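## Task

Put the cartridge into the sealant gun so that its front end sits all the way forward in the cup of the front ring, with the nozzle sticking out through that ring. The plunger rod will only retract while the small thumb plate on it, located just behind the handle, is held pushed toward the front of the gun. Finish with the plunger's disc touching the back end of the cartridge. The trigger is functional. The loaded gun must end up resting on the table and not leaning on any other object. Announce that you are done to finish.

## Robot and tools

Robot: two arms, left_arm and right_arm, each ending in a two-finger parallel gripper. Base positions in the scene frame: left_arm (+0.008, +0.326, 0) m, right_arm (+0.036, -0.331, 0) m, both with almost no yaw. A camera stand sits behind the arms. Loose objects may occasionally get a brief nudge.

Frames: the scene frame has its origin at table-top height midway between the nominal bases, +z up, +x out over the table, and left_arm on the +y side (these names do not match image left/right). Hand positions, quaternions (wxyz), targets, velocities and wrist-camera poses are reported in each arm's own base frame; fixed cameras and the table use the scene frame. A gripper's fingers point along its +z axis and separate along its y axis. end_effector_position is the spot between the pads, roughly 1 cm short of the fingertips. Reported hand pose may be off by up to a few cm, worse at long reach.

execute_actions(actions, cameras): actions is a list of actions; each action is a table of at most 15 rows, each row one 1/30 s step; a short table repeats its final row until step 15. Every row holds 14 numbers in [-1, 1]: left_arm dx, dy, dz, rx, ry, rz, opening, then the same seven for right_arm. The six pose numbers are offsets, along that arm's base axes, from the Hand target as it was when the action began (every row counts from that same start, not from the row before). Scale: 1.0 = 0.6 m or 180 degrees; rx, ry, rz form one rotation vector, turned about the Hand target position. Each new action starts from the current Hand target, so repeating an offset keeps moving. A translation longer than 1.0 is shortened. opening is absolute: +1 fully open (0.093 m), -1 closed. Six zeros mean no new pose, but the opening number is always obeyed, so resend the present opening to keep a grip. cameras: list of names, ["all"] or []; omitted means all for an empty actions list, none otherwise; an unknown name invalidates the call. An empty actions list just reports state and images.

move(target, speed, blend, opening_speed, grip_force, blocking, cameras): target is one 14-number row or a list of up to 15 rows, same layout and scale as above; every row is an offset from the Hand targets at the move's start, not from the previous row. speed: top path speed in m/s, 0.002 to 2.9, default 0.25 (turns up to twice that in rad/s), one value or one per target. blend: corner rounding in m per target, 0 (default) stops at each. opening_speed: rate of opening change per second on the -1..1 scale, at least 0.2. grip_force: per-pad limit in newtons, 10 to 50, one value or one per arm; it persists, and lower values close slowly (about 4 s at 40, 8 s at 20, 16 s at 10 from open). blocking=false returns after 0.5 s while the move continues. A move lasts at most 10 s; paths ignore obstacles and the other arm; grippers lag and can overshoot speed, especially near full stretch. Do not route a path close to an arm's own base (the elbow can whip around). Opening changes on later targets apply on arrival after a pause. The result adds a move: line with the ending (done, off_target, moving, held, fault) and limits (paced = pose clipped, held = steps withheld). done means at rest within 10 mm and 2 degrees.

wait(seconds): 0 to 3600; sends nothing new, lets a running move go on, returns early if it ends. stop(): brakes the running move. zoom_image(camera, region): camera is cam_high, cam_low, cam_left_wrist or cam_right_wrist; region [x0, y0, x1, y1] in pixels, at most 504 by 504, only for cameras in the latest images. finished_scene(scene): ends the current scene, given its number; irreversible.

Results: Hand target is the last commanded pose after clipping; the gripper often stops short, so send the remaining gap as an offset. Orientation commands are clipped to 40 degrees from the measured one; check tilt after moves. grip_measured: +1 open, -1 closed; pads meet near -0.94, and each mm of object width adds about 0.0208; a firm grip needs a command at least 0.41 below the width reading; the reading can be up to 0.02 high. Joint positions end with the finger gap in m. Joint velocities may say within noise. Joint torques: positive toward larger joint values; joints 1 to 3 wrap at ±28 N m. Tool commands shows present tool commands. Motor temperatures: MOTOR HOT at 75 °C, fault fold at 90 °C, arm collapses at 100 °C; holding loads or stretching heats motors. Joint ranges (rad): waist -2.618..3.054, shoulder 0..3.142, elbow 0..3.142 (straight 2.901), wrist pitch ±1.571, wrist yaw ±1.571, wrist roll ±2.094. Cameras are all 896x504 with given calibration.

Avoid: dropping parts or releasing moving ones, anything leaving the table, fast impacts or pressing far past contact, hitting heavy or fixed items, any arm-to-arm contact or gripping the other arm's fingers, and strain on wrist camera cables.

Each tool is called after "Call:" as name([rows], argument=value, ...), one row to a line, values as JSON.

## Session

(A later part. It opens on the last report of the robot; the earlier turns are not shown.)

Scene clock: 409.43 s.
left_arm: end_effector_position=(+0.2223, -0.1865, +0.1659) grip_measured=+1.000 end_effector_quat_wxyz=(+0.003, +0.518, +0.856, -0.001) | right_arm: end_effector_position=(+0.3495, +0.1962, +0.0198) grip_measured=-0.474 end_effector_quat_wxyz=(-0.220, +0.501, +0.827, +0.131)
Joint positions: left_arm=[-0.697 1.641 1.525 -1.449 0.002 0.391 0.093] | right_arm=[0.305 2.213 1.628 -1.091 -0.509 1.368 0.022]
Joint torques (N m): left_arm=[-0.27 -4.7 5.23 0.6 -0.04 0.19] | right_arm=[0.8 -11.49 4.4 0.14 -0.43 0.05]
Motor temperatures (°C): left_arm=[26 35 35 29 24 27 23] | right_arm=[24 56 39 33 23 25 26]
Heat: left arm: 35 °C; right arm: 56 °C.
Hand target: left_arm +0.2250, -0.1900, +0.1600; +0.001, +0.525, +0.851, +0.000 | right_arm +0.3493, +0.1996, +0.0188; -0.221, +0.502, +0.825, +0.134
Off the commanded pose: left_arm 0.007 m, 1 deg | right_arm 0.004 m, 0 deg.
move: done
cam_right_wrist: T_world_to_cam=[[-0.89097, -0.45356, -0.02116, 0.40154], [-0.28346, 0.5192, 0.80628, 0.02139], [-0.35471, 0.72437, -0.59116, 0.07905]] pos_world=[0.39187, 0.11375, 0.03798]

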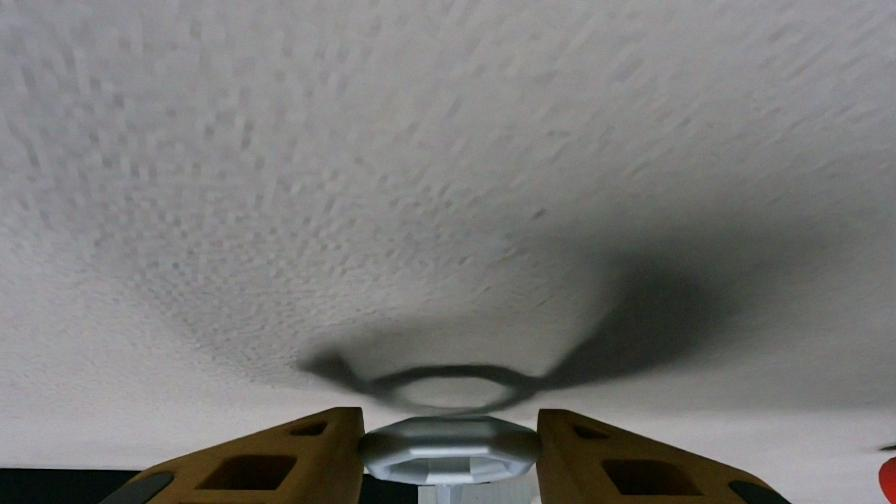

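Call:
move(target=[0.108,-0.283,0.0,0,0,0.5,-1,0,0,0,0,0,0,-0.55], speed=0.2, cameras=["all"])

Scene clock: 422.33 s.
left_arm: end_effector_position=(+0.2893, -0.3565, +0.1652) grip_measured=-0.988 end_effector_quat_wxyz=(+0.029, -0.224, +0.972, -0.062) | right_arm: end_effector_position=(+0.3495, +0.1962, +0.0198) grip_measured=-0.474 end_effector_quat_wxyz=(-0.220, +0.501, +0.827, +0.131)
Joint positions: left_arm=[-0.889 2.274 2.4 -1.561 0.002 -1.342 0] | right_arm=[0.305 2.213 1.628 -1.091 -0.509 1.368 0.022]
Joint torques (N m): left_arm=[-0.29 -8.61 7.38 0.56 -0.15 -0.1] | right_arm=[0.85 -11.63 4.36 0.14 -0.45 0.06]
Motor temperatures (°C): left_arm=[26 35 36 29 24 27 23] | right_arm=[24 57 38 33 23 25 27]
Heat: left arm: 36 °C; right arm: 57 °C.
Hand target: left_arm +0.2899, -0.3597, +0.1600; +0.001, -0.231, +0.973, +0.000 | right_arm +0.3493, +0.1996, +0.0188; -0.221, +0.502, +0.825, +0.134
Off the commanded pose: left_arm 0.006 m, 8 deg | right_arm 0.004 m, 0 deg.
joint sent to its limit (left arm) — joint 4 (wrist pitch), lower limit. The joint targets are off in orientation, not in position.
move: off_target (left_arm)
cam_left_wrist: T_world_to_cam=[[0.44279, -0.89077, 0.10231, -0.45769], [-0.83952, -0.37181, 0.39618, 0.08457], [-0.31486, -0.26132, -0.91246, 0.23297]] pos_world=[0.34701, -0.31537, 0.22589]
cam_right_wrist: T_world_to_cam=[[-0.89097, -0.45356, -0.02116, 0.40154], [-0.28346, 0.5192, 0.80628, 0.02139], [-0.35471, 0.72437, -0.59116, 0.07905]] pos_world=[0.39187, 0.11375, 0.03798]

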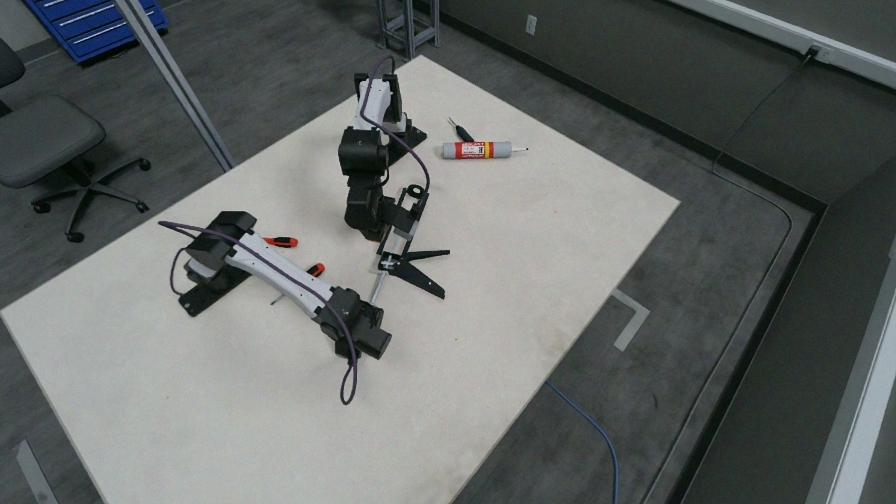

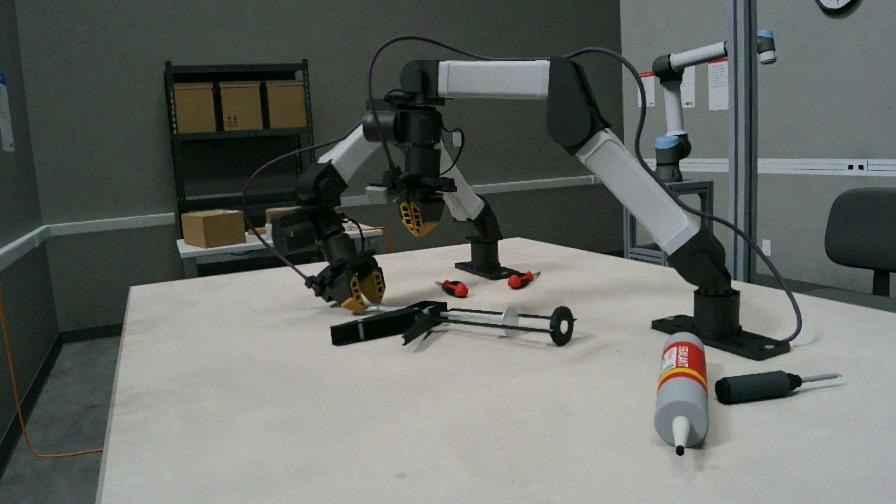

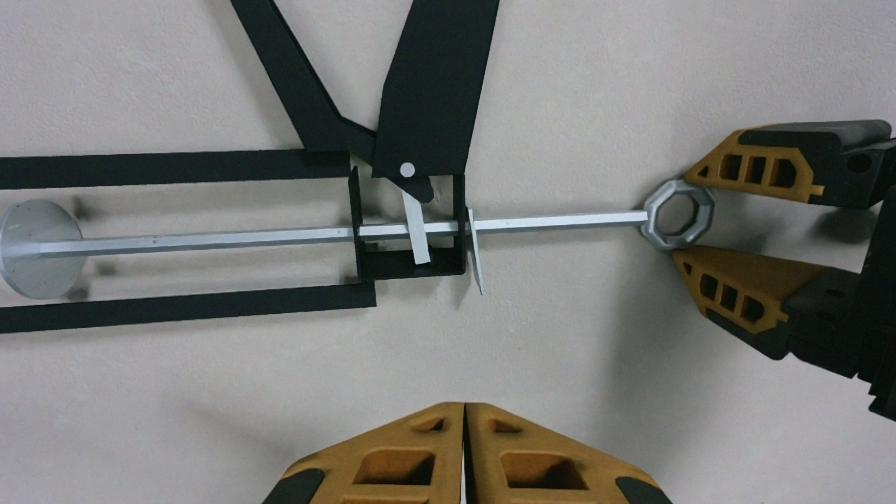

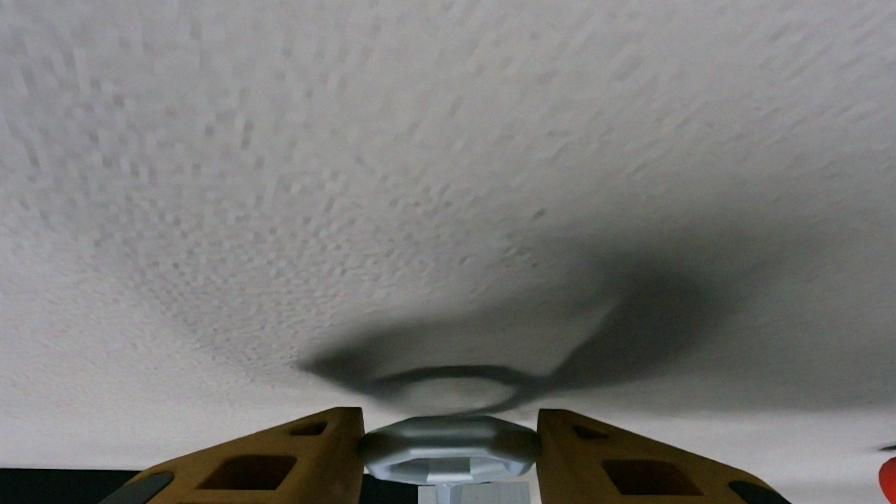

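Call:
move(target=[0.0042,-0.0825,-0.1167,0,0,0,-1,0,0,0,0,0,0,-0.55], speed=0.12, cameras=["cam_left_wrist","cam_low","cam_high"])

Scene clock: 441.60 s.
left_arm: end_effector_position=(+0.2927, -0.4068, +0.0959) grip_measured=-0.988 end_effector_quat_wxyz=(+0.016, -0.225, +0.973, -0.040) | right_arm: end_effector_position=(+0.3495, +0.1962, +0.0198) grip_measured=-0.474 end_effector_quat_wxyz=(-0.220, +0.501, +0.827, +0.131)
Joint positions: left_arm=[-0.946 2.561 2.64 -1.563 0.002 -1.4 0] | right_arm=[0.305 2.213 1.628 -1.091 -0.509 1.368 0.022]
Joint torques (N m): left_arm=[-0.31 -10.15 7.3 0.45 -0.11 -0.11] | right_arm=[0.88 -11.64 4.4 0.13 -0.46 0.05]
Motor temperatures (°C): left_arm=[26 38 37 28 24 27 24] | right_arm=[24 58 37 32 23 25 28]
Heat: left arm: 38 °C; right arm: 58 °C.
Hand target: left_arm +0.2924, -0.4093, +0.0901; +0.001, -0.230, +0.973, +0.000 | right_arm +0.3493, +0.1996, +0.0188; -0.221, +0.502, +0.825, +0.134
Off the commanded pose: left_arm 0.006 m, 5 deg | right_arm 0.004 m, 0 deg.
joint sent to its limit (left arm) — joint 4 (wrist pitch), lower limit. The joint targets are off in orientation, not in position.
move: off_target (left_arm)
cam_left_wrist: T_world_to_cam=[[0.44525, -0.89374, 0.05451, -0.49422], [-0.82529, -0.38601, 0.41217, 0.08477], [-0.34733, -0.22851, -0.90948, 0.18027]] pos_world=[0.35263, -0.36779, 0.15595]
Images, in order (width x height): cam_high 896x504, cam_low 896x504, cam_left_wrist 896x504.

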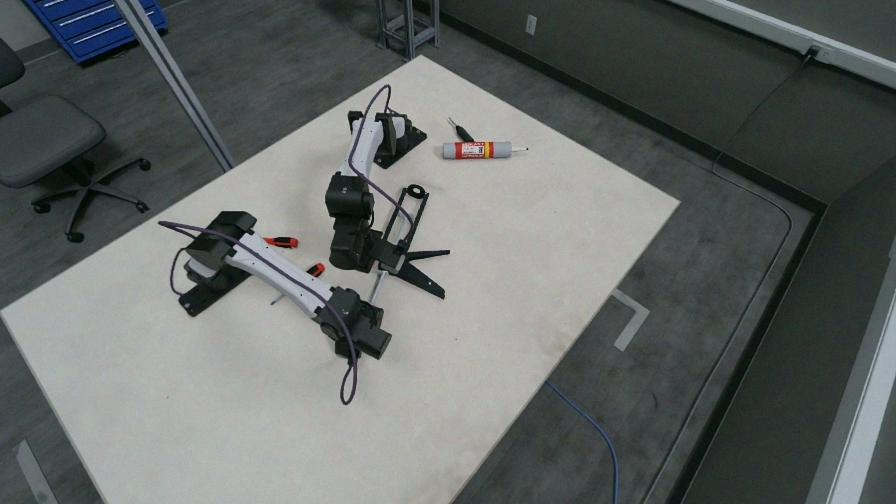

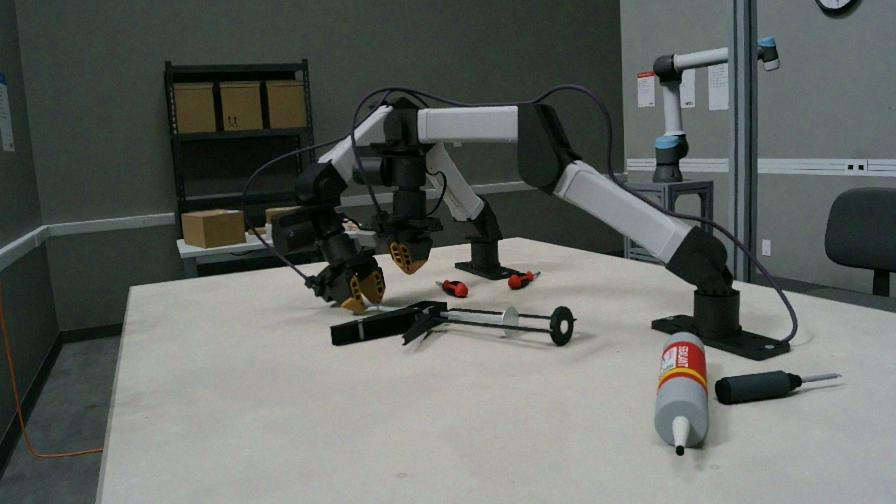

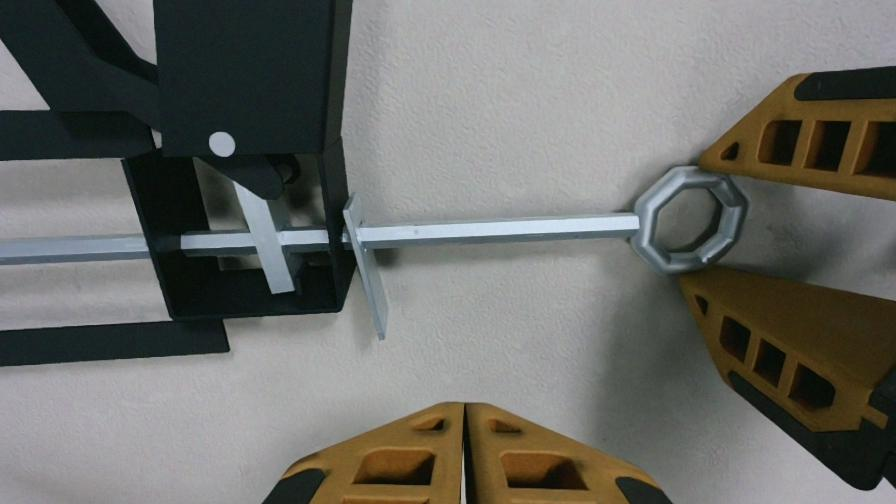

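Call:
move(target=[0.0062,0,-0.098,0,0,0,-1,0,0,0,0,0,0,-0.55], speed=0.1, cameras=["cam_left_wrist","cam_low","cam_right_wrist"])

Scene clock: 454.10 s.
left_arm: end_effector_position=(+0.2920, -0.4057, +0.0406) grip_measured=-0.988 end_effector_quat_wxyz=(-0.001, -0.225, +0.974, +0.001) | right_arm: end_effector_position=(+0.3495, +0.1962, +0.0198) grip_measured=-0.474 end_effector_quat_wxyz=(-0.220, +0.501, +0.827, +0.131)
Joint positions: left_arm=[-0.946 2.644 2.577 -1.506 0.002 -1.401 0] | right_arm=[0.305 2.213 1.628 -1.091 -0.509 1.368 0.022]
Joint torques (N m): left_arm=[0.34 -10.48 6.97 0.5 -0.1 -0.07] | right_arm=[0.84 -11.56 4.26 0.16 -0.41 0.05]
Motor temperatures (°C): left_arm=[26 40 37 28 24 27 24] | right_arm=[24 58 37 32 23 25 29]
Heat: left arm: 40 °C; right arm: 58 °C.
Hand target: left_arm +0.2960, -0.4093, +0.0311; +0.001, -0.230, +0.973, +0.000 | right_arm +0.3493, +0.1996, +0.0188; -0.221, +0.502, +0.825, +0.134
Off the commanded pose: left_arm 0.011 m, 1 deg | right_arm 0.004 m, 0 deg.
move: off_target (left_arm)
cam_left_wrist: T_world_to_cam=[[0.44617, -0.89434, -0.03312, -0.4869], [-0.80335, -0.41653, 0.4256, 0.08807], [-0.39442, -0.16328, -0.90431, 0.16993]] pos_world=[0.35501, -0.37102, 0.10006]
cam_right_wrist: T_world_to_cam=[[-0.89097, -0.45356, -0.02116, 0.40154], [-0.28346, 0.5192, 0.80628, 0.02139], [-0.35471, 0.72437, -0.59116, 0.07905]] pos_world=[0.39187, 0.11375, 0.03798]
Images, in order (width x height): cam_low 896x504, cam_left_wrist 896x504, cam_right_wrist 896x504.

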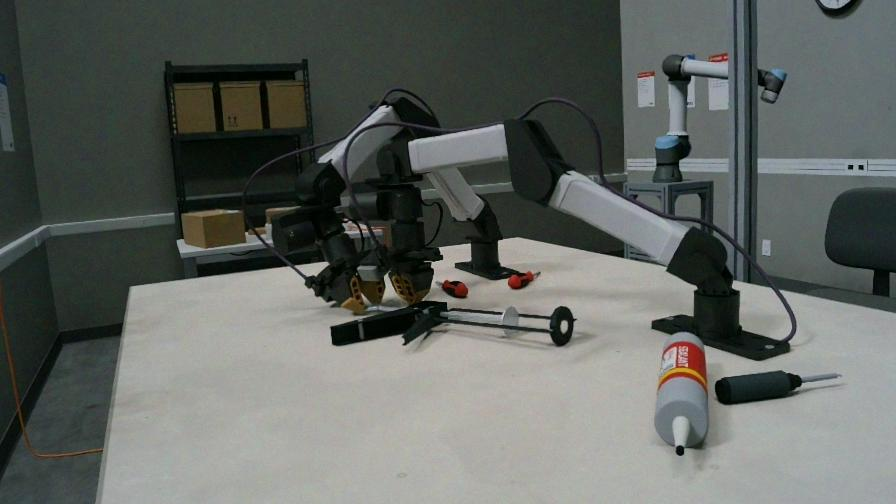

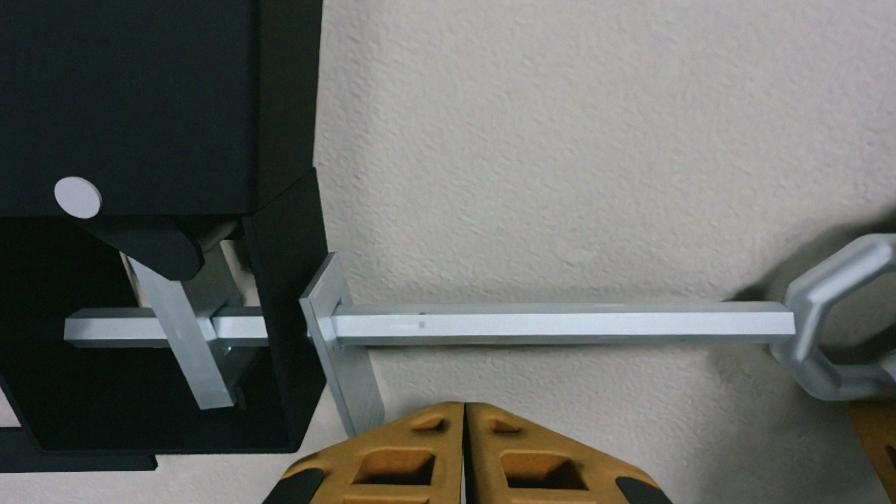

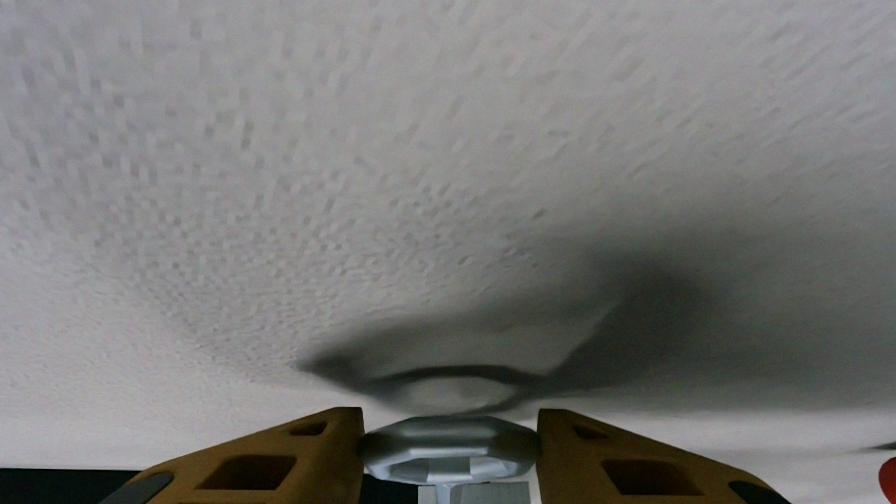

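Call:
move(target=[0.004,-0.002,-0.018,0,0,0,-1,0,0,0,0,0,0,-0.55], speed=0.05, cameras=["cam_left_wrist"])

Scene clock: 466.30 s.
left_arm: end_effector_position=(+0.2959, -0.4112, +0.0366) grip_measured=-0.988 end_effector_quat_wxyz=(+0.003, -0.225, +0.974, -0.009) | right_arm: end_effector_position=(+0.3495, +0.1962, +0.0198) grip_measured=-0.474 end_effector_quat_wxyz=(-0.220, +0.501, +0.827, +0.131)
Joint positions: left_arm=[-0.946 2.653 2.577 -1.476 0.002 -1.401 0] | right_arm=[0.305 2.213 1.628 -1.091 -0.509 1.368 0.022]
Joint torques (N m): left_arm=[0.43 -10.32 5.3 0.55 -0.15 -0.04] | right_arm=[0.87 -11.55 4.42 0.14 -0.41 0.05]
Motor temperatures (°C): left_arm=[26 42 37 28 24 27 24] | right_arm=[24 59 36 31 23 25 29]
Heat: left arm: 42 °C; right arm: 59 °C.
Hand target: left_arm +0.2985, -0.4105, +0.0205; +0.001, -0.230, +0.973, +0.000 | right_arm +0.3493, +0.1996, +0.0188; -0.221, +0.502, +0.825, +0.134
Off the commanded pose: left_arm 0.016 m, 1 deg | right_arm 0.004 m, 0 deg.
move: off_target (left_arm)
cam_left_wrist: T_world_to_cam=[[0.44643, -0.89474, -0.01136, -0.49473], [-0.80884, -0.40894, 0.42256, 0.09547], [-0.38272, -0.17946, -0.90627, 0.1569]] pos_world=[0.35814, -0.37546, 0.09623]

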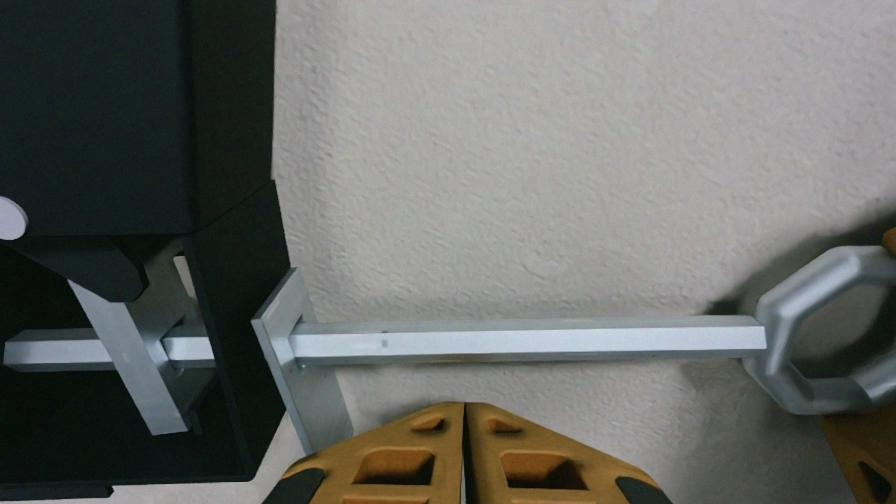

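Call:
execute_actions([
  [[0,0,-0.01,0,0,0,-1,0,0,0,0,0,0,-0.55]],
  [[0,0,0,0,0,0,-1,0,0,0,0,0,0,-0.55]],
], cameras=["cam_left_wrist"])

Scene clock: 475.90 s.
left_arm: end_effector_position=(+0.2961, -0.4114, +0.0283) grip_measured=-0.988 end_effector_quat_wxyz=(+0.002, -0.225, +0.974, -0.007) | right_arm: end_effector_position=(+0.3495, +0.1962, +0.0198) grip_measured=-0.474 end_effector_quat_wxyz=(-0.220, +0.501, +0.827, +0.131)
Joint positions: left_arm=[-0.946 2.653 2.544 -1.447 0.002 -1.401 0] | right_arm=[0.305 2.213 1.628 -1.091 -0.509 1.368 0.022]
Joint torques (N m): left_arm=[0.55 -10.67 5.12 0.56 -0.12 -0.02] | right_arm=[0.88 -11.58 4.42 0.14 -0.45 0.07]
Motor temperatures (°C): left_arm=[26 45 36 28 24 27 24] | right_arm=[24 59 36 31 23 25 29]
Heat: left arm: 45 °C; right arm: 59 °C.
Hand target: left_arm +0.2984, -0.4105, +0.0145; +0.001, -0.230, +0.973, +0.000 | right_arm +0.3493, +0.1996, +0.0188; -0.221, +0.502, +0.825, +0.134
Off the commanded pose: left_arm 0.014 m, 1 deg | right_arm 0.004 m, 0 deg.
cam_left_wrist: T_world_to_cam=[[0.44647, -0.89466, -0.01544, -0.49494], [-0.80777, -0.41041, 0.42316, 0.09807], [-0.38492, -0.17646, -0.90592, 0.15131]] pos_world=[0.35843, -0.37585, 0.08794]

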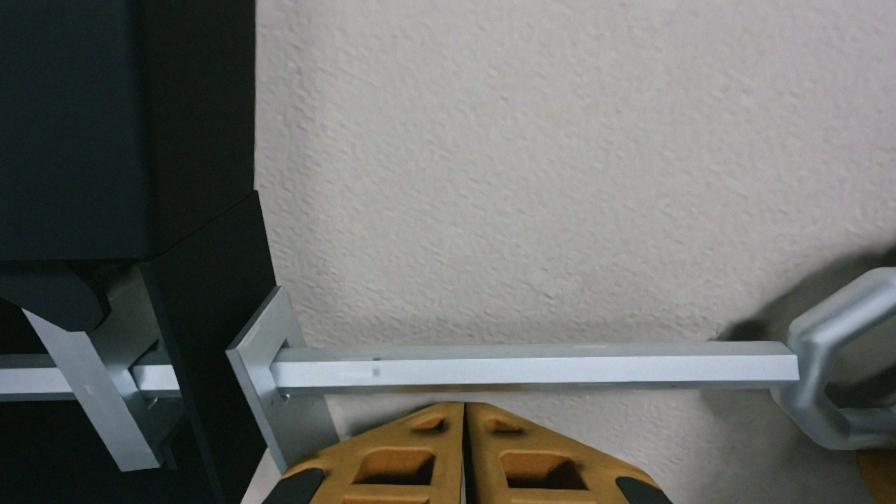

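Call:
move(target=[0.0002,0.0225,0,0,0,0,-1,0,0,0,0,0,0,-0.55], speed=0.05, cameras=["cam_left_wrist"])

Scene clock: 491.73 s.
left_arm: end_effector_position=(+0.2954, -0.4096, +0.0203) grip_measured=-0.988 end_effector_quat_wxyz=(-0.002, -0.228, +0.974, -0.018) | right_arm: end_effector_position=(+0.3488, +0.1971, +0.0198) grip_measured=-0.474 end_effector_quat_wxyz=(-0.222, +0.501, +0.826, +0.131)
Joint positions: left_arm=[-0.94 2.594 2.4 -1.345 0.017 -1.401 0] | right_arm=[0.307 2.213 1.627 -1.091 -0.511 1.371 0.022]
Joint torques (N m): left_arm=[1.55 -12.74 3.28 0.33 -0.25 0.13] | right_arm=[0.68 -11.56 4.46 0.13 -0.41 0.01]
Motor temperatures (°C): left_arm=[26 49 36 28 24 27 24] | right_arm=[24 60 36 30 23 25 29]
Heat: left arm: 49 °C; right arm: 60 °C.
Hand target: left_arm +0.2985, -0.3970, +0.0145; +0.001, -0.230, +0.973, +0.000 | right_arm +0.3493, +0.1997, +0.0188; -0.221, +0.502, +0.826, +0.134
Off the commanded pose: left_arm 0.014 m, 2 deg | right_arm 0.003 m, 0 deg.
move: off_target (left_arm)
cam_left_wrist: T_world_to_cam=[[0.45152, -0.89226, 0.00283, -0.49403], [-0.80418, -0.40557, 0.43452, 0.1023], [-0.38656, -0.19847, -0.90066, 0.13554]] pos_world=[0.35772, -0.37241, 0.07903]

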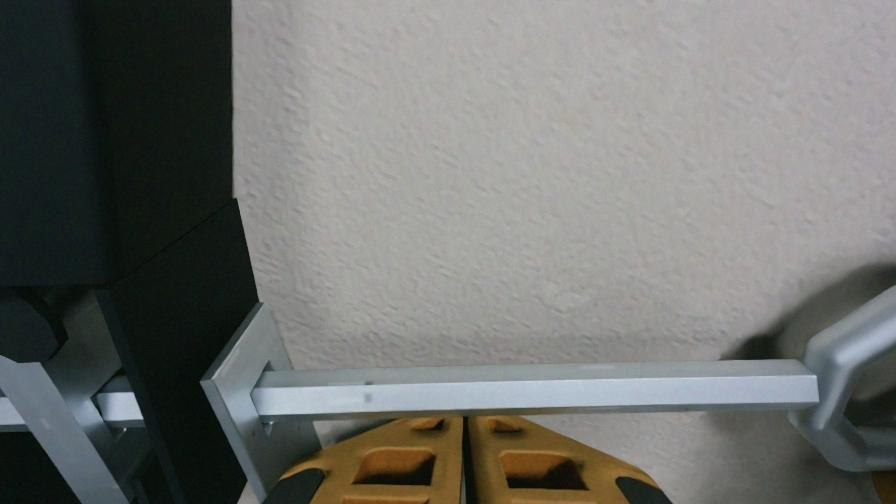

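Call:
zoom_image(camera="cam_left_wrist", region=[0, 250, 448, 504])

Scaled by 1.125 from the camera's image (finer frame: 1280x720).

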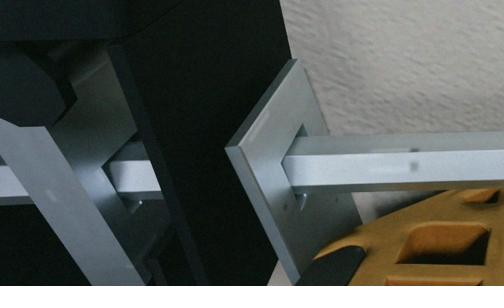

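Call:
move([
  [-0.003,-0.022,0.02,0,0,0,-1,0,0,0,0,0,0,-0.55],
  [-0.003,-0.022,0.035,0,0,0,-1,0,0,0,0,0,0,-0.55],
  [-0.008,-0.005,0.035,0,0,0,-1,0,0,0,0,0,0,-0.55],
], speed=0.06, cameras=["cam_left_wrist"])

Scene clock: 515.30 s.
left_arm: end_effector_position=(+0.2920, -0.4030, +0.0287) grip_measured=-0.988 end_effector_quat_wxyz=(-0.006, -0.228, +0.974, +0.003) | right_arm: end_effector_position=(+0.3483, +0.1977, +0.0196) grip_measured=-0.474 end_effector_quat_wxyz=(-0.223, +0.500, +0.826, +0.131)
Joint positions: left_arm=[-0.94 2.622 2.487 -1.446 0.01 -1.401 0] | right_arm=[0.308 2.213 1.625 -1.089 -0.513 1.369 0.022]
Joint torques (N m): left_arm=[0.38 -14.23 3.96 0.35 -0.24 0] | right_arm=[0.64 -11.62 4.64 0.11 -0.38 0.02]
Motor temperatures (°C): left_arm=[26 50 35 28 24 27 24] | right_arm=[24 61 36 30 23 25 30]
Heat: left arm: 50 °C; right arm: 61 °C.
Hand target: left_arm +0.2937, -0.4000, +0.0354; +0.001, -0.230, +0.973, +0.000 | right_arm +0.3492, +0.1997, +0.0188; -0.221, +0.502, +0.826, +0.134
Off the commanded pose: left_arm 0.008 m, 1 deg | right_arm 0.002 m, 0 deg.
move: done
cam_left_wrist: T_world_to_cam=[[0.4512, -0.89157, -0.03899, -0.4851], [-0.79604, -0.42184, 0.43402, 0.08972], [-0.40341, -0.16479, -0.90006, 0.16158]] pos_world=[0.35548, -0.36803, 0.08757]

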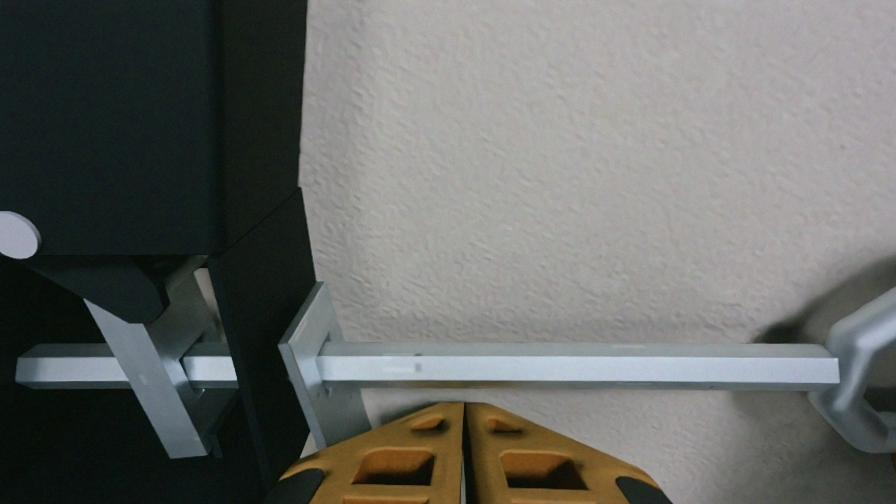

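Call:
move(target=[-0.008,0.015,0.01,0,0,0,-1,0,0,0,0,0,0,-0.55], speed=0.05, cameras=["cam_left_wrist"])

Scene clock: 521.77 s.
left_arm: end_effector_position=(+0.2910, -0.4016, +0.0295) grip_measured=-0.988 end_effector_quat_wxyz=(-0.001, -0.228, +0.974, -0.009) | right_arm: end_effector_position=(+0.3480, +0.1984, +0.0197) grip_measured=-0.474 end_effector_quat_wxyz=(-0.223, +0.500, +0.826, +0.131)
Joint positions: left_arm=[-0.94 2.558 2.368 -1.366 0.01 -1.401 0] | right_arm=[0.31 2.213 1.625 -1.089 -0.515 1.371 0.022]
Joint torques (N m): left_arm=[0.62 -15.17 3.93 0.04 -0.2 0.03] | right_arm=[0.49 -11.64 4.59 0.12 -0.36 0.05]
Motor temperatures (°C): left_arm=[26 51 35 27 24 27 24] | right_arm=[24 61 36 30 23 25 30]
Heat: left arm: 51 °C; right arm: 61 °C.
Hand target: left_arm +0.2889, -0.3910, +0.0415; +0.001, -0.230, +0.973, +0.000 | right_arm +0.3492, +0.1996, +0.0188; -0.221, +0.502, +0.826, +0.134
Off the commanded pose: left_arm 0.016 m, 1 deg | right_arm 0.002 m, 0 deg.
move: off_target (left_arm)
cam_left_wrist: T_world_to_cam=[[0.45168, -0.89207, -0.01375, -0.48453], [-0.8025, -0.41296, 0.43065, 0.09467], [-0.38985, -0.18348, -0.90241, 0.15079]] pos_world=[0.35361, -0.36547, 0.08864]

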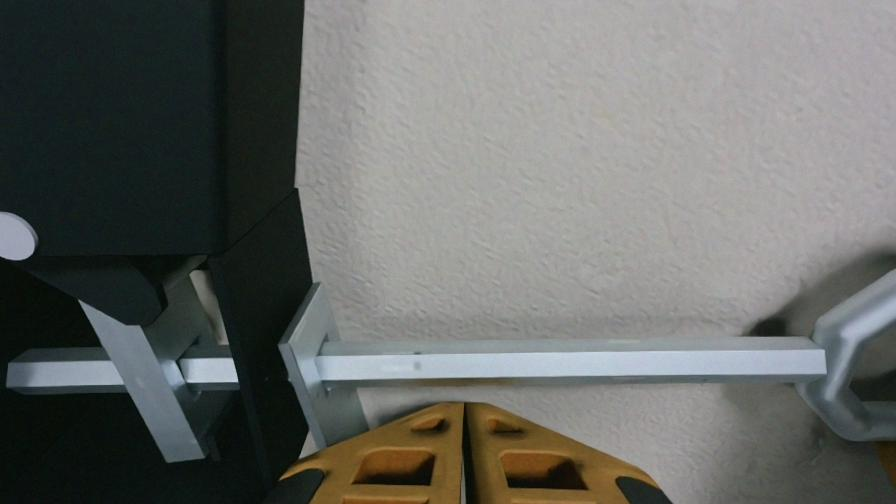

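Call:
move(target=[0,0,0,0,0,0,-1,0.0157,-0.0294,0,0,0,0,-0.55], speed=0.05, cameras=["cam_left_wrist","cam_right_wrist"])

Scene clock: 530.70 s.
left_arm: end_effector_position=(+0.2919, -0.4036, +0.0296) grip_measured=-0.988 end_effector_quat_wxyz=(-0.001, -0.228, +0.974, -0.014) | right_arm: end_effector_position=(+0.3475, +0.1942, +0.0191) grip_measured=-0.474 end_effector_quat_wxyz=(-0.236, +0.499, +0.822, +0.137)
Joint positions: left_arm=[-0.94 2.558 2.368 -1.357 0.013 -1.401 0] | right_arm=[0.29 2.221 1.625 -1.102 -0.54 1.346 0.022]
Joint torques (N m): left_arm=[0.64 -15.04 4 -0.05 -0.23 0.02] | right_arm=[-1.88 -10.51 7.73 -0.21 0 -0.28]
Motor temperatures (°C): left_arm=[26 58 35 27 24 27 24] | right_arm=[24 61 36 29 23 25 30]
Heat: left arm: 58 °C; right arm: 61 °C.
Hand target: left_arm +0.2889, -0.3910, +0.0415; +0.001, -0.230, +0.973, +0.000 | right_arm +0.3587, +0.1819, +0.0187; -0.221, +0.502, +0.825, +0.134
Off the commanded pose: left_arm 0.018 m, 2 deg | right_arm 0.017 m, 2 deg.
move: off_target (right_arm)
cam_left_wrist: T_world_to_cam=[[0.45164, -0.89219, -0.00466, -0.48695], [-0.80383, -0.40916, 0.43179, 0.09647], [-0.38714, -0.19127, -0.90196, 0.14685]] pos_world=[0.35432, -0.36689, 0.08853]
cam_right_wrist: T_world_to_cam=[[-0.89145, -0.45286, -0.01545, 0.39881], [-0.26619, 0.4958, 0.82664, 0.02061], [-0.36669, 0.74102, -0.56253, 0.07979]] pos_world=[0.39026, 0.11126, 0.03401]

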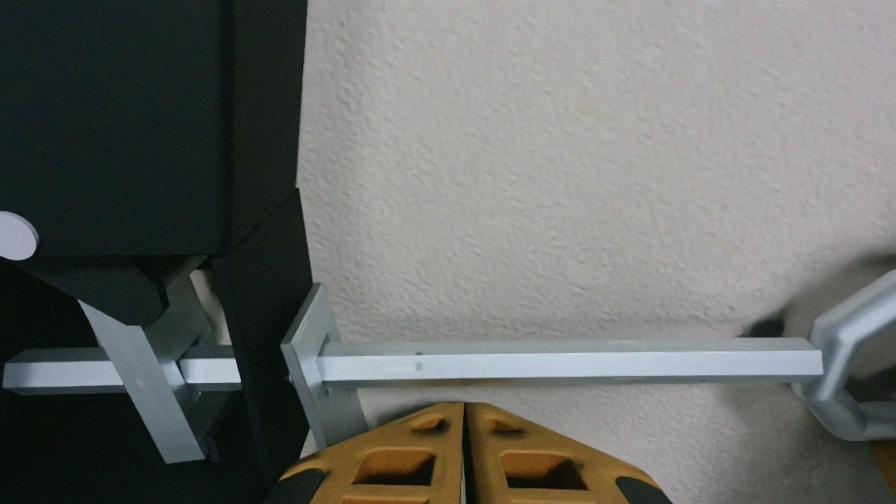

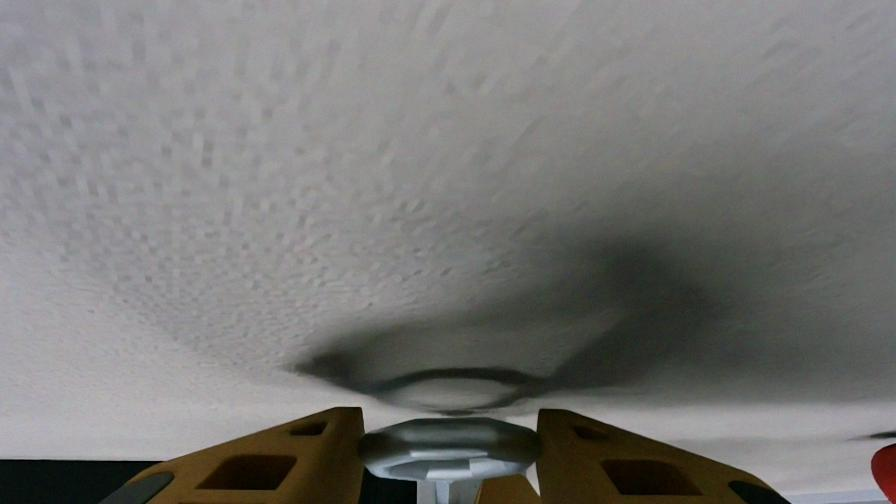

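Call:
zoom_image(camera="cam_left_wrist", region=[130, 230, 480, 504])

Scaled by 1.440 from the camera's image (finer frame: 1280x720).

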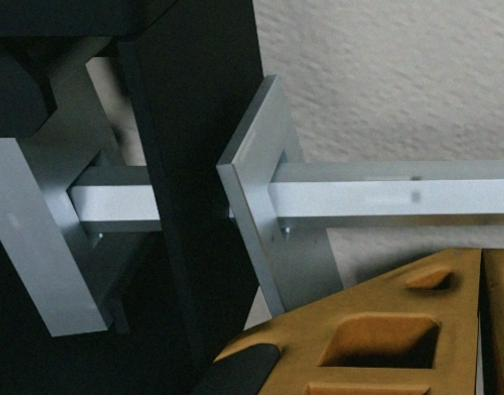

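Call:
move([
  [0.012,-0.035,0.0,0,0,0,-1,-0.0157,0.0294,0,0,0,0,-0.55],
  [0.012,-0.035,0.1,0,0,0,-1,-0.0157,0.0294,0,0,0,0,-0.55],
  [-0.002,0.018,0.11,0,0,0,0.75,-0.0157,0.0294,0,0,0,0,-0.55],
], speed=0.08, cameras=["cam_left_wrist","cam_right_wrist"])

Scene clock: 565.30 s.
left_arm: end_effector_position=(+0.2856, -0.3853, +0.0805) grip_measured=+0.748 end_effector_quat_wxyz=(-0.006, -0.233, +0.972, +0.000) | right_arm: end_effector_position=(+0.3467, +0.1961, +0.0182) grip_measured=-0.474 end_effector_quat_wxyz=(-0.234, +0.500, +0.823, +0.133)
Joint positions: left_arm=[-0.929 2.523 2.508 -1.561 0.011 -1.399 0.081] | right_arm=[0.299 2.221 1.625 -1.099 -0.531 1.356 0.022]
Joint torques (N m): left_arm=[0.72 -16.58 4.93 0.19 -0.23 0.15] | right_arm=[1.48 -12.22 4.49 0.2 -0.2 0.17]
Motor temperatures (°C): left_arm=[26 71 35 27 24 27 24] | right_arm=[24 53 39 29 23 25 30]
Heat: left arm: 71 °C; right arm: 53 °C.
Hand target: left_arm +0.2878, -0.3801, +0.1074; +0.001, -0.230, +0.973, +0.000 | right_arm +0.3492, +0.1997, +0.0187; -0.221, +0.502, +0.826, +0.134
Off the commanded pose: left_arm 0.028 m, 1 deg | right_arm 0.004 m, 1 deg.
joint sent to its limit (left arm) — joint 4 (wrist pitch), lower limit. The joint targets still meet the commanded pose.
move: off_target (left_arm); target 3's new opening was sent with left_arm's hand 0.028 m and 1 deg from that target
cam_left_wrist: T_world_to_cam=[[0.46017, -0.88716, -0.03454, -0.46561], [-0.79232, -0.42791, 0.43488, 0.06604], [-0.40059, -0.17275, -0.89982, 0.20468]] pos_world=[0.34858, -0.34945, 0.13937]
cam_right_wrist: T_world_to_cam=[[-0.89094, -0.45397, -0.01157, 0.39889], [-0.26736, 0.50377, 0.82142, 0.01904], [-0.36707, 0.73494, -0.5702, 0.07896]] pos_world=[0.38946, 0.11346, 0.034]

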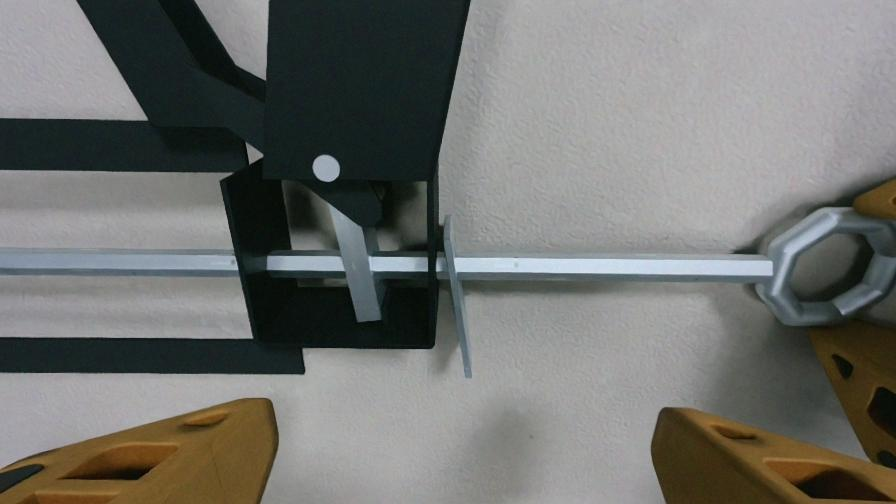

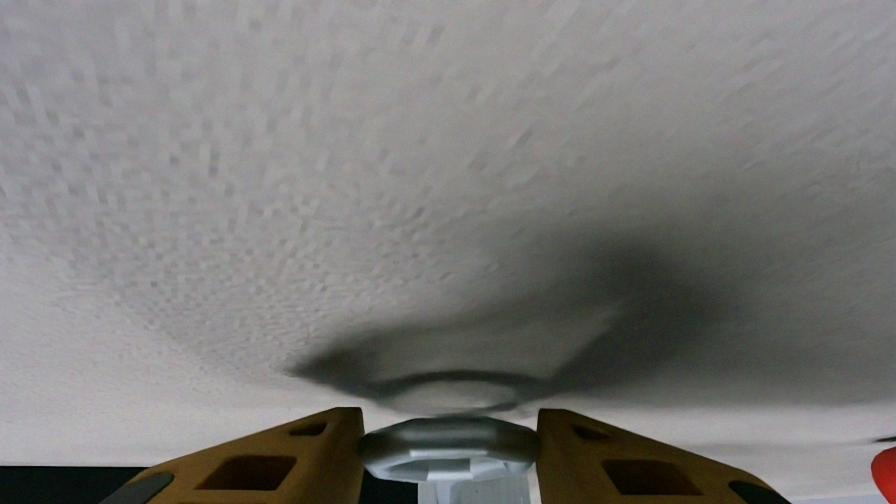

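Call:
move(target=[-0.0388,0.0297,-0.079,0,0,0,0.75,0,0,0,0,0,0,-0.55], speed=0.08, cameras=["cam_left_wrist"])

Scene clock: 590.23 s.
left_arm: end_effector_position=(+0.2612, -0.3569, +0.0371) grip_measured=+0.748 end_effector_quat_wxyz=(-0.018, -0.230, +0.973, +0.029) | right_arm: end_effector_position=(+0.3465, +0.1964, +0.0182) grip_measured=-0.474 end_effector_quat_wxyz=(-0.234, +0.500, +0.823, +0.133)
Joint positions: left_arm=[-0.935 2.359 2.037 -1.316 0.011 -1.399 0.081] | right_arm=[0.3 2.221 1.625 -1.099 -0.531 1.357 0.022]
Joint torques (N m): left_arm=[-0.5 -15.58 4.86 0.32 -0.19 -0.07] | right_arm=[1.47 -12.21 4.59 0.2 -0.17 0.14]
Motor temperatures (°C): left_arm=[26 76 35 27 24 26 24] | right_arm=[24 55 37 28 23 25 30]
Heat: left arm: 76 °C; right arm: 55 °C. Fold the left arm in close to its base, or ease its load, before you think long.
Hand target: left_arm +0.2644, -0.3624, +0.0601; +0.001, -0.230, +0.973, +0.000 | right_arm +0.3491, +0.1997, +0.0187; -0.221, +0.502, +0.826, +0.134
Off the commanded pose: left_arm 0.024 m, 4 deg | right_arm 0.004 m, 1 deg.
MOTOR HOT: joint 2 (shoulder) of the left arm reports 76 °C; the controller's stop level is 90 °C. To cool a motor, set the load down, stop pushing, or move to a pose that needs little force.
move: off_target (left_arm)
cam_left_wrist: T_world_to_cam=[[0.4527, -0.88654, -0.09541, -0.4263], [-0.77863, -0.44519, 0.4422, 0.06779], [-0.43451, -0.12589, -0.89183, 0.18603]] pos_world=[0.3266, -0.32433, 0.09525]

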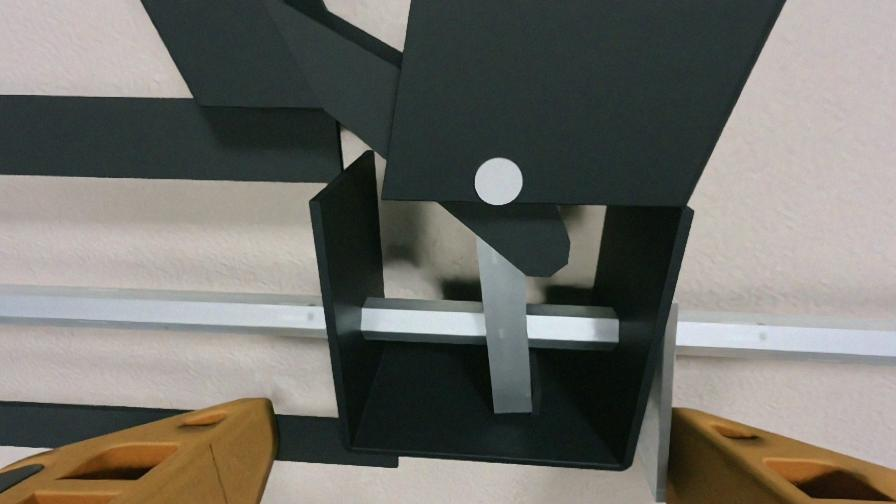

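Call:
move(target=[0.003,-0.008,-0.02,0,0,0,0.75,0,0,0,0,0,0,-0.55], speed=0.08, cameras=["cam_left_wrist"])

Scene clock: 606.97 s.
left_arm: end_effector_position=(+0.2635, -0.3622, +0.0368) grip_measured=+0.748 end_effector_quat_wxyz=(-0.014, -0.229, +0.973, +0.018) | right_arm: end_effector_position=(+0.3465, +0.1964, +0.0182) grip_measured=-0.474 end_effector_quat_wxyz=(-0.234, +0.500, +0.823, +0.133)
Joint positions: left_arm=[-0.938 2.359 2.037 -1.293 0.011 -1.399 0.081] | right_arm=[0.3 2.221 1.625 -1.099 -0.531 1.357 0.022]
Joint torques (N m): left_arm=[-0.5 -13.53 5.09 0.45 -0.21 -0.06] | right_arm=[1.52 -12.12 4.71 0.22 -0.17 0.17]
Motor temperatures (°C): left_arm=[26 73 36 27 24 26 24] | right_arm=[24 56 37 28 23 25 30]
Heat: left arm: 73 °C; right arm: 56 °C. Fold the left arm in close to its base, or ease its load, before you think long.
Hand target: left_arm +0.2663, -0.3671, +0.0481; +0.001, -0.230, +0.973, +0.000 | right_arm +0.3491, +0.1997, +0.0187; -0.221, +0.502, +0.826, +0.134
Off the commanded pose: left_arm 0.013 m, 3 deg | right_arm 0.004 m, 1 deg.
MOTOR HOT: still on. Joint 2 (shoulder) of the left arm reports 73 °C.
move: off_target (left_arm)
cam_left_wrist: T_world_to_cam=[[0.45111, -0.88952, -0.07254, -0.43356], [-0.78624, -0.43455, 0.43931, 0.07329], [-0.4223, -0.14114, -0.8954, 0.17743]] pos_world=[0.32813, -0.32877, 0.09522]

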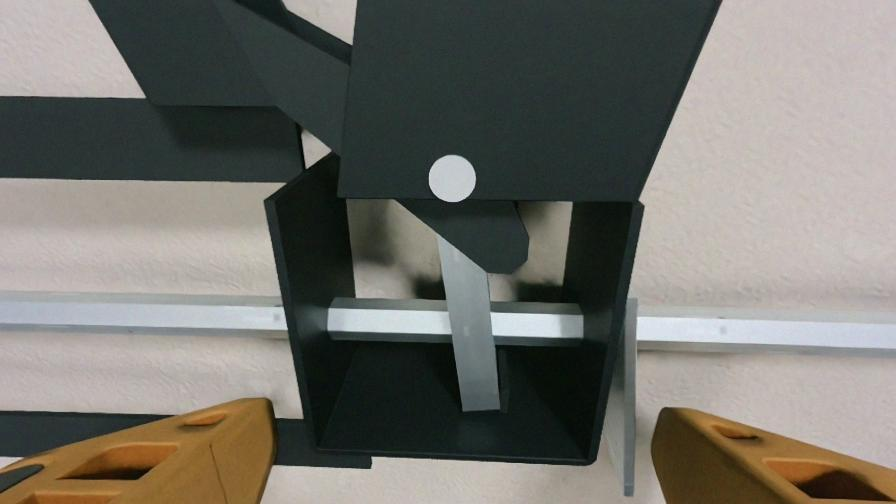

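Call:
move(target=[0.001,-0.002,-0.012,0,0,0,0.0,0,0,0,0,0,0,-0.55], speed=0.08, grip_force=[20, 50], opening_speed=0.5, cameras=["cam_left_wrist"])

Scene clock: 617.57 s.
left_arm: end_effector_position=(+0.2644, -0.3587, +0.0355) grip_measured=+0.217 end_effector_quat_wxyz=(-0.008, -0.229, +0.973, +0.026) | right_arm: end_effector_position=(+0.3464, +0.1967, +0.0184) grip_measured=-0.474 end_effector_quat_wxyz=(-0.234, +0.500, +0.823, +0.134)
Joint positions: left_arm=[-0.938 2.359 2.031 -1.296 -0.005 -1.399 0.056] | right_arm=[0.3 2.221 1.625 -1.099 -0.533 1.358 0.022]
Joint torques (N m): left_arm=[-0.53 -12.7 4.46 0.7 -0.03 -0.07] | right_arm=[1.4 -12.18 4.6 0.18 -0.18 0.17]
Motor temperatures (°C): left_arm=[26 70 36 27 24 26 24] | right_arm=[24 56 37 28 23 25 31]
Heat: left arm: 70 °C; right arm: 56 °C.
Hand target: left_arm +0.2669, -0.3683, +0.0408; +0.001, -0.230, +0.973, +0.000 | right_arm +0.3492, +0.1997, +0.0187; -0.221, +0.502, +0.826, +0.134
Off the commanded pose: left_arm 0.011 m, 3 deg | right_arm 0.004 m, 2 deg.
MOTOR HOT: cleared for the motors of the left arm.
grip_force (N): 20, 50
move: off_target (left_arm)
cam_left_wrist: T_world_to_cam=[[0.45098, -0.88855, -0.0842, -0.43014], [-0.78997, -0.44129, 0.4257, 0.07513], [-0.41541, -0.12546, -0.90094, 0.18106]] pos_world=[0.32855, -0.32633, 0.09492]

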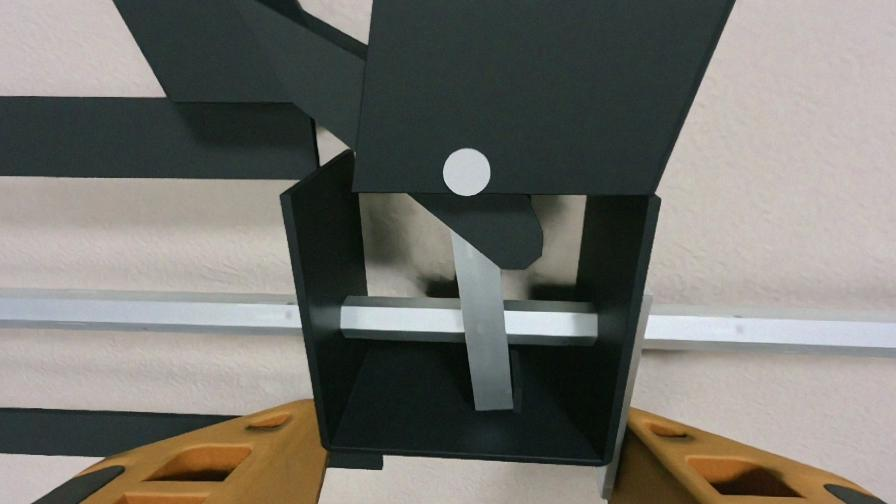

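Call:
move(target=[0,0,0,0,0,0,0.0,0.0157,-0.0294,0,0,0,0,-0.55], speed=0.05, cameras=["cam_left_wrist"])

Scene clock: 621.60 s.
left_arm: end_effector_position=(+0.2642, -0.3586, +0.0355) grip_measured=+0.172 end_effector_quat_wxyz=(-0.008, -0.229, +0.973, +0.026) | right_arm: end_effector_position=(+0.3484, +0.1922, +0.0189) grip_measured=-0.474 end_effector_quat_wxyz=(-0.235, +0.499, +0.823, +0.138)
Joint positions: left_arm=[-0.938 2.359 2.031 -1.297 -0.005 -1.399 0.053] | right_arm=[0.285 2.221 1.625 -1.102 -0.539 1.34 0.022]
Joint torques (N m): left_arm=[-0.34 -12.7 4.56 0.69 -0.07 -0.07] | right_arm=[-1.37 -10.59 7.82 -0.19 -0.02 -0.25]
Motor temperatures (°C): left_arm=[26 70 35 27 24 26 24] | right_arm=[24 57 37 28 23 25 31]
Heat: left arm: 70 °C; right arm: 57 °C.
Hand target: left_arm +0.2669, -0.3683, +0.0408; +0.001, -0.230, +0.973, +0.000 | right_arm +0.3587, +0.1820, +0.0187; -0.221, +0.502, +0.826, +0.134
Off the commanded pose: left_arm 0.011 m, 3 deg | right_arm 0.014 m, 2 deg.
grip_force (N): 20, 50
move: off_target (right_arm)
cam_left_wrist: T_world_to_cam=[[0.45096, -0.88849, -0.085, -0.42995], [-0.78977, -0.44159, 0.42575, 0.07501], [-0.41581, -0.12487, -0.90084, 0.18139]] pos_world=[0.32855, -0.32623, 0.09492]

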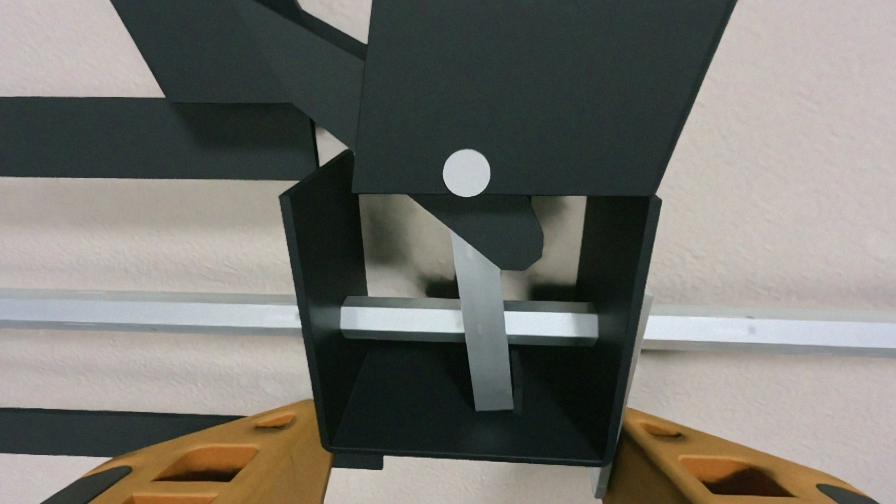

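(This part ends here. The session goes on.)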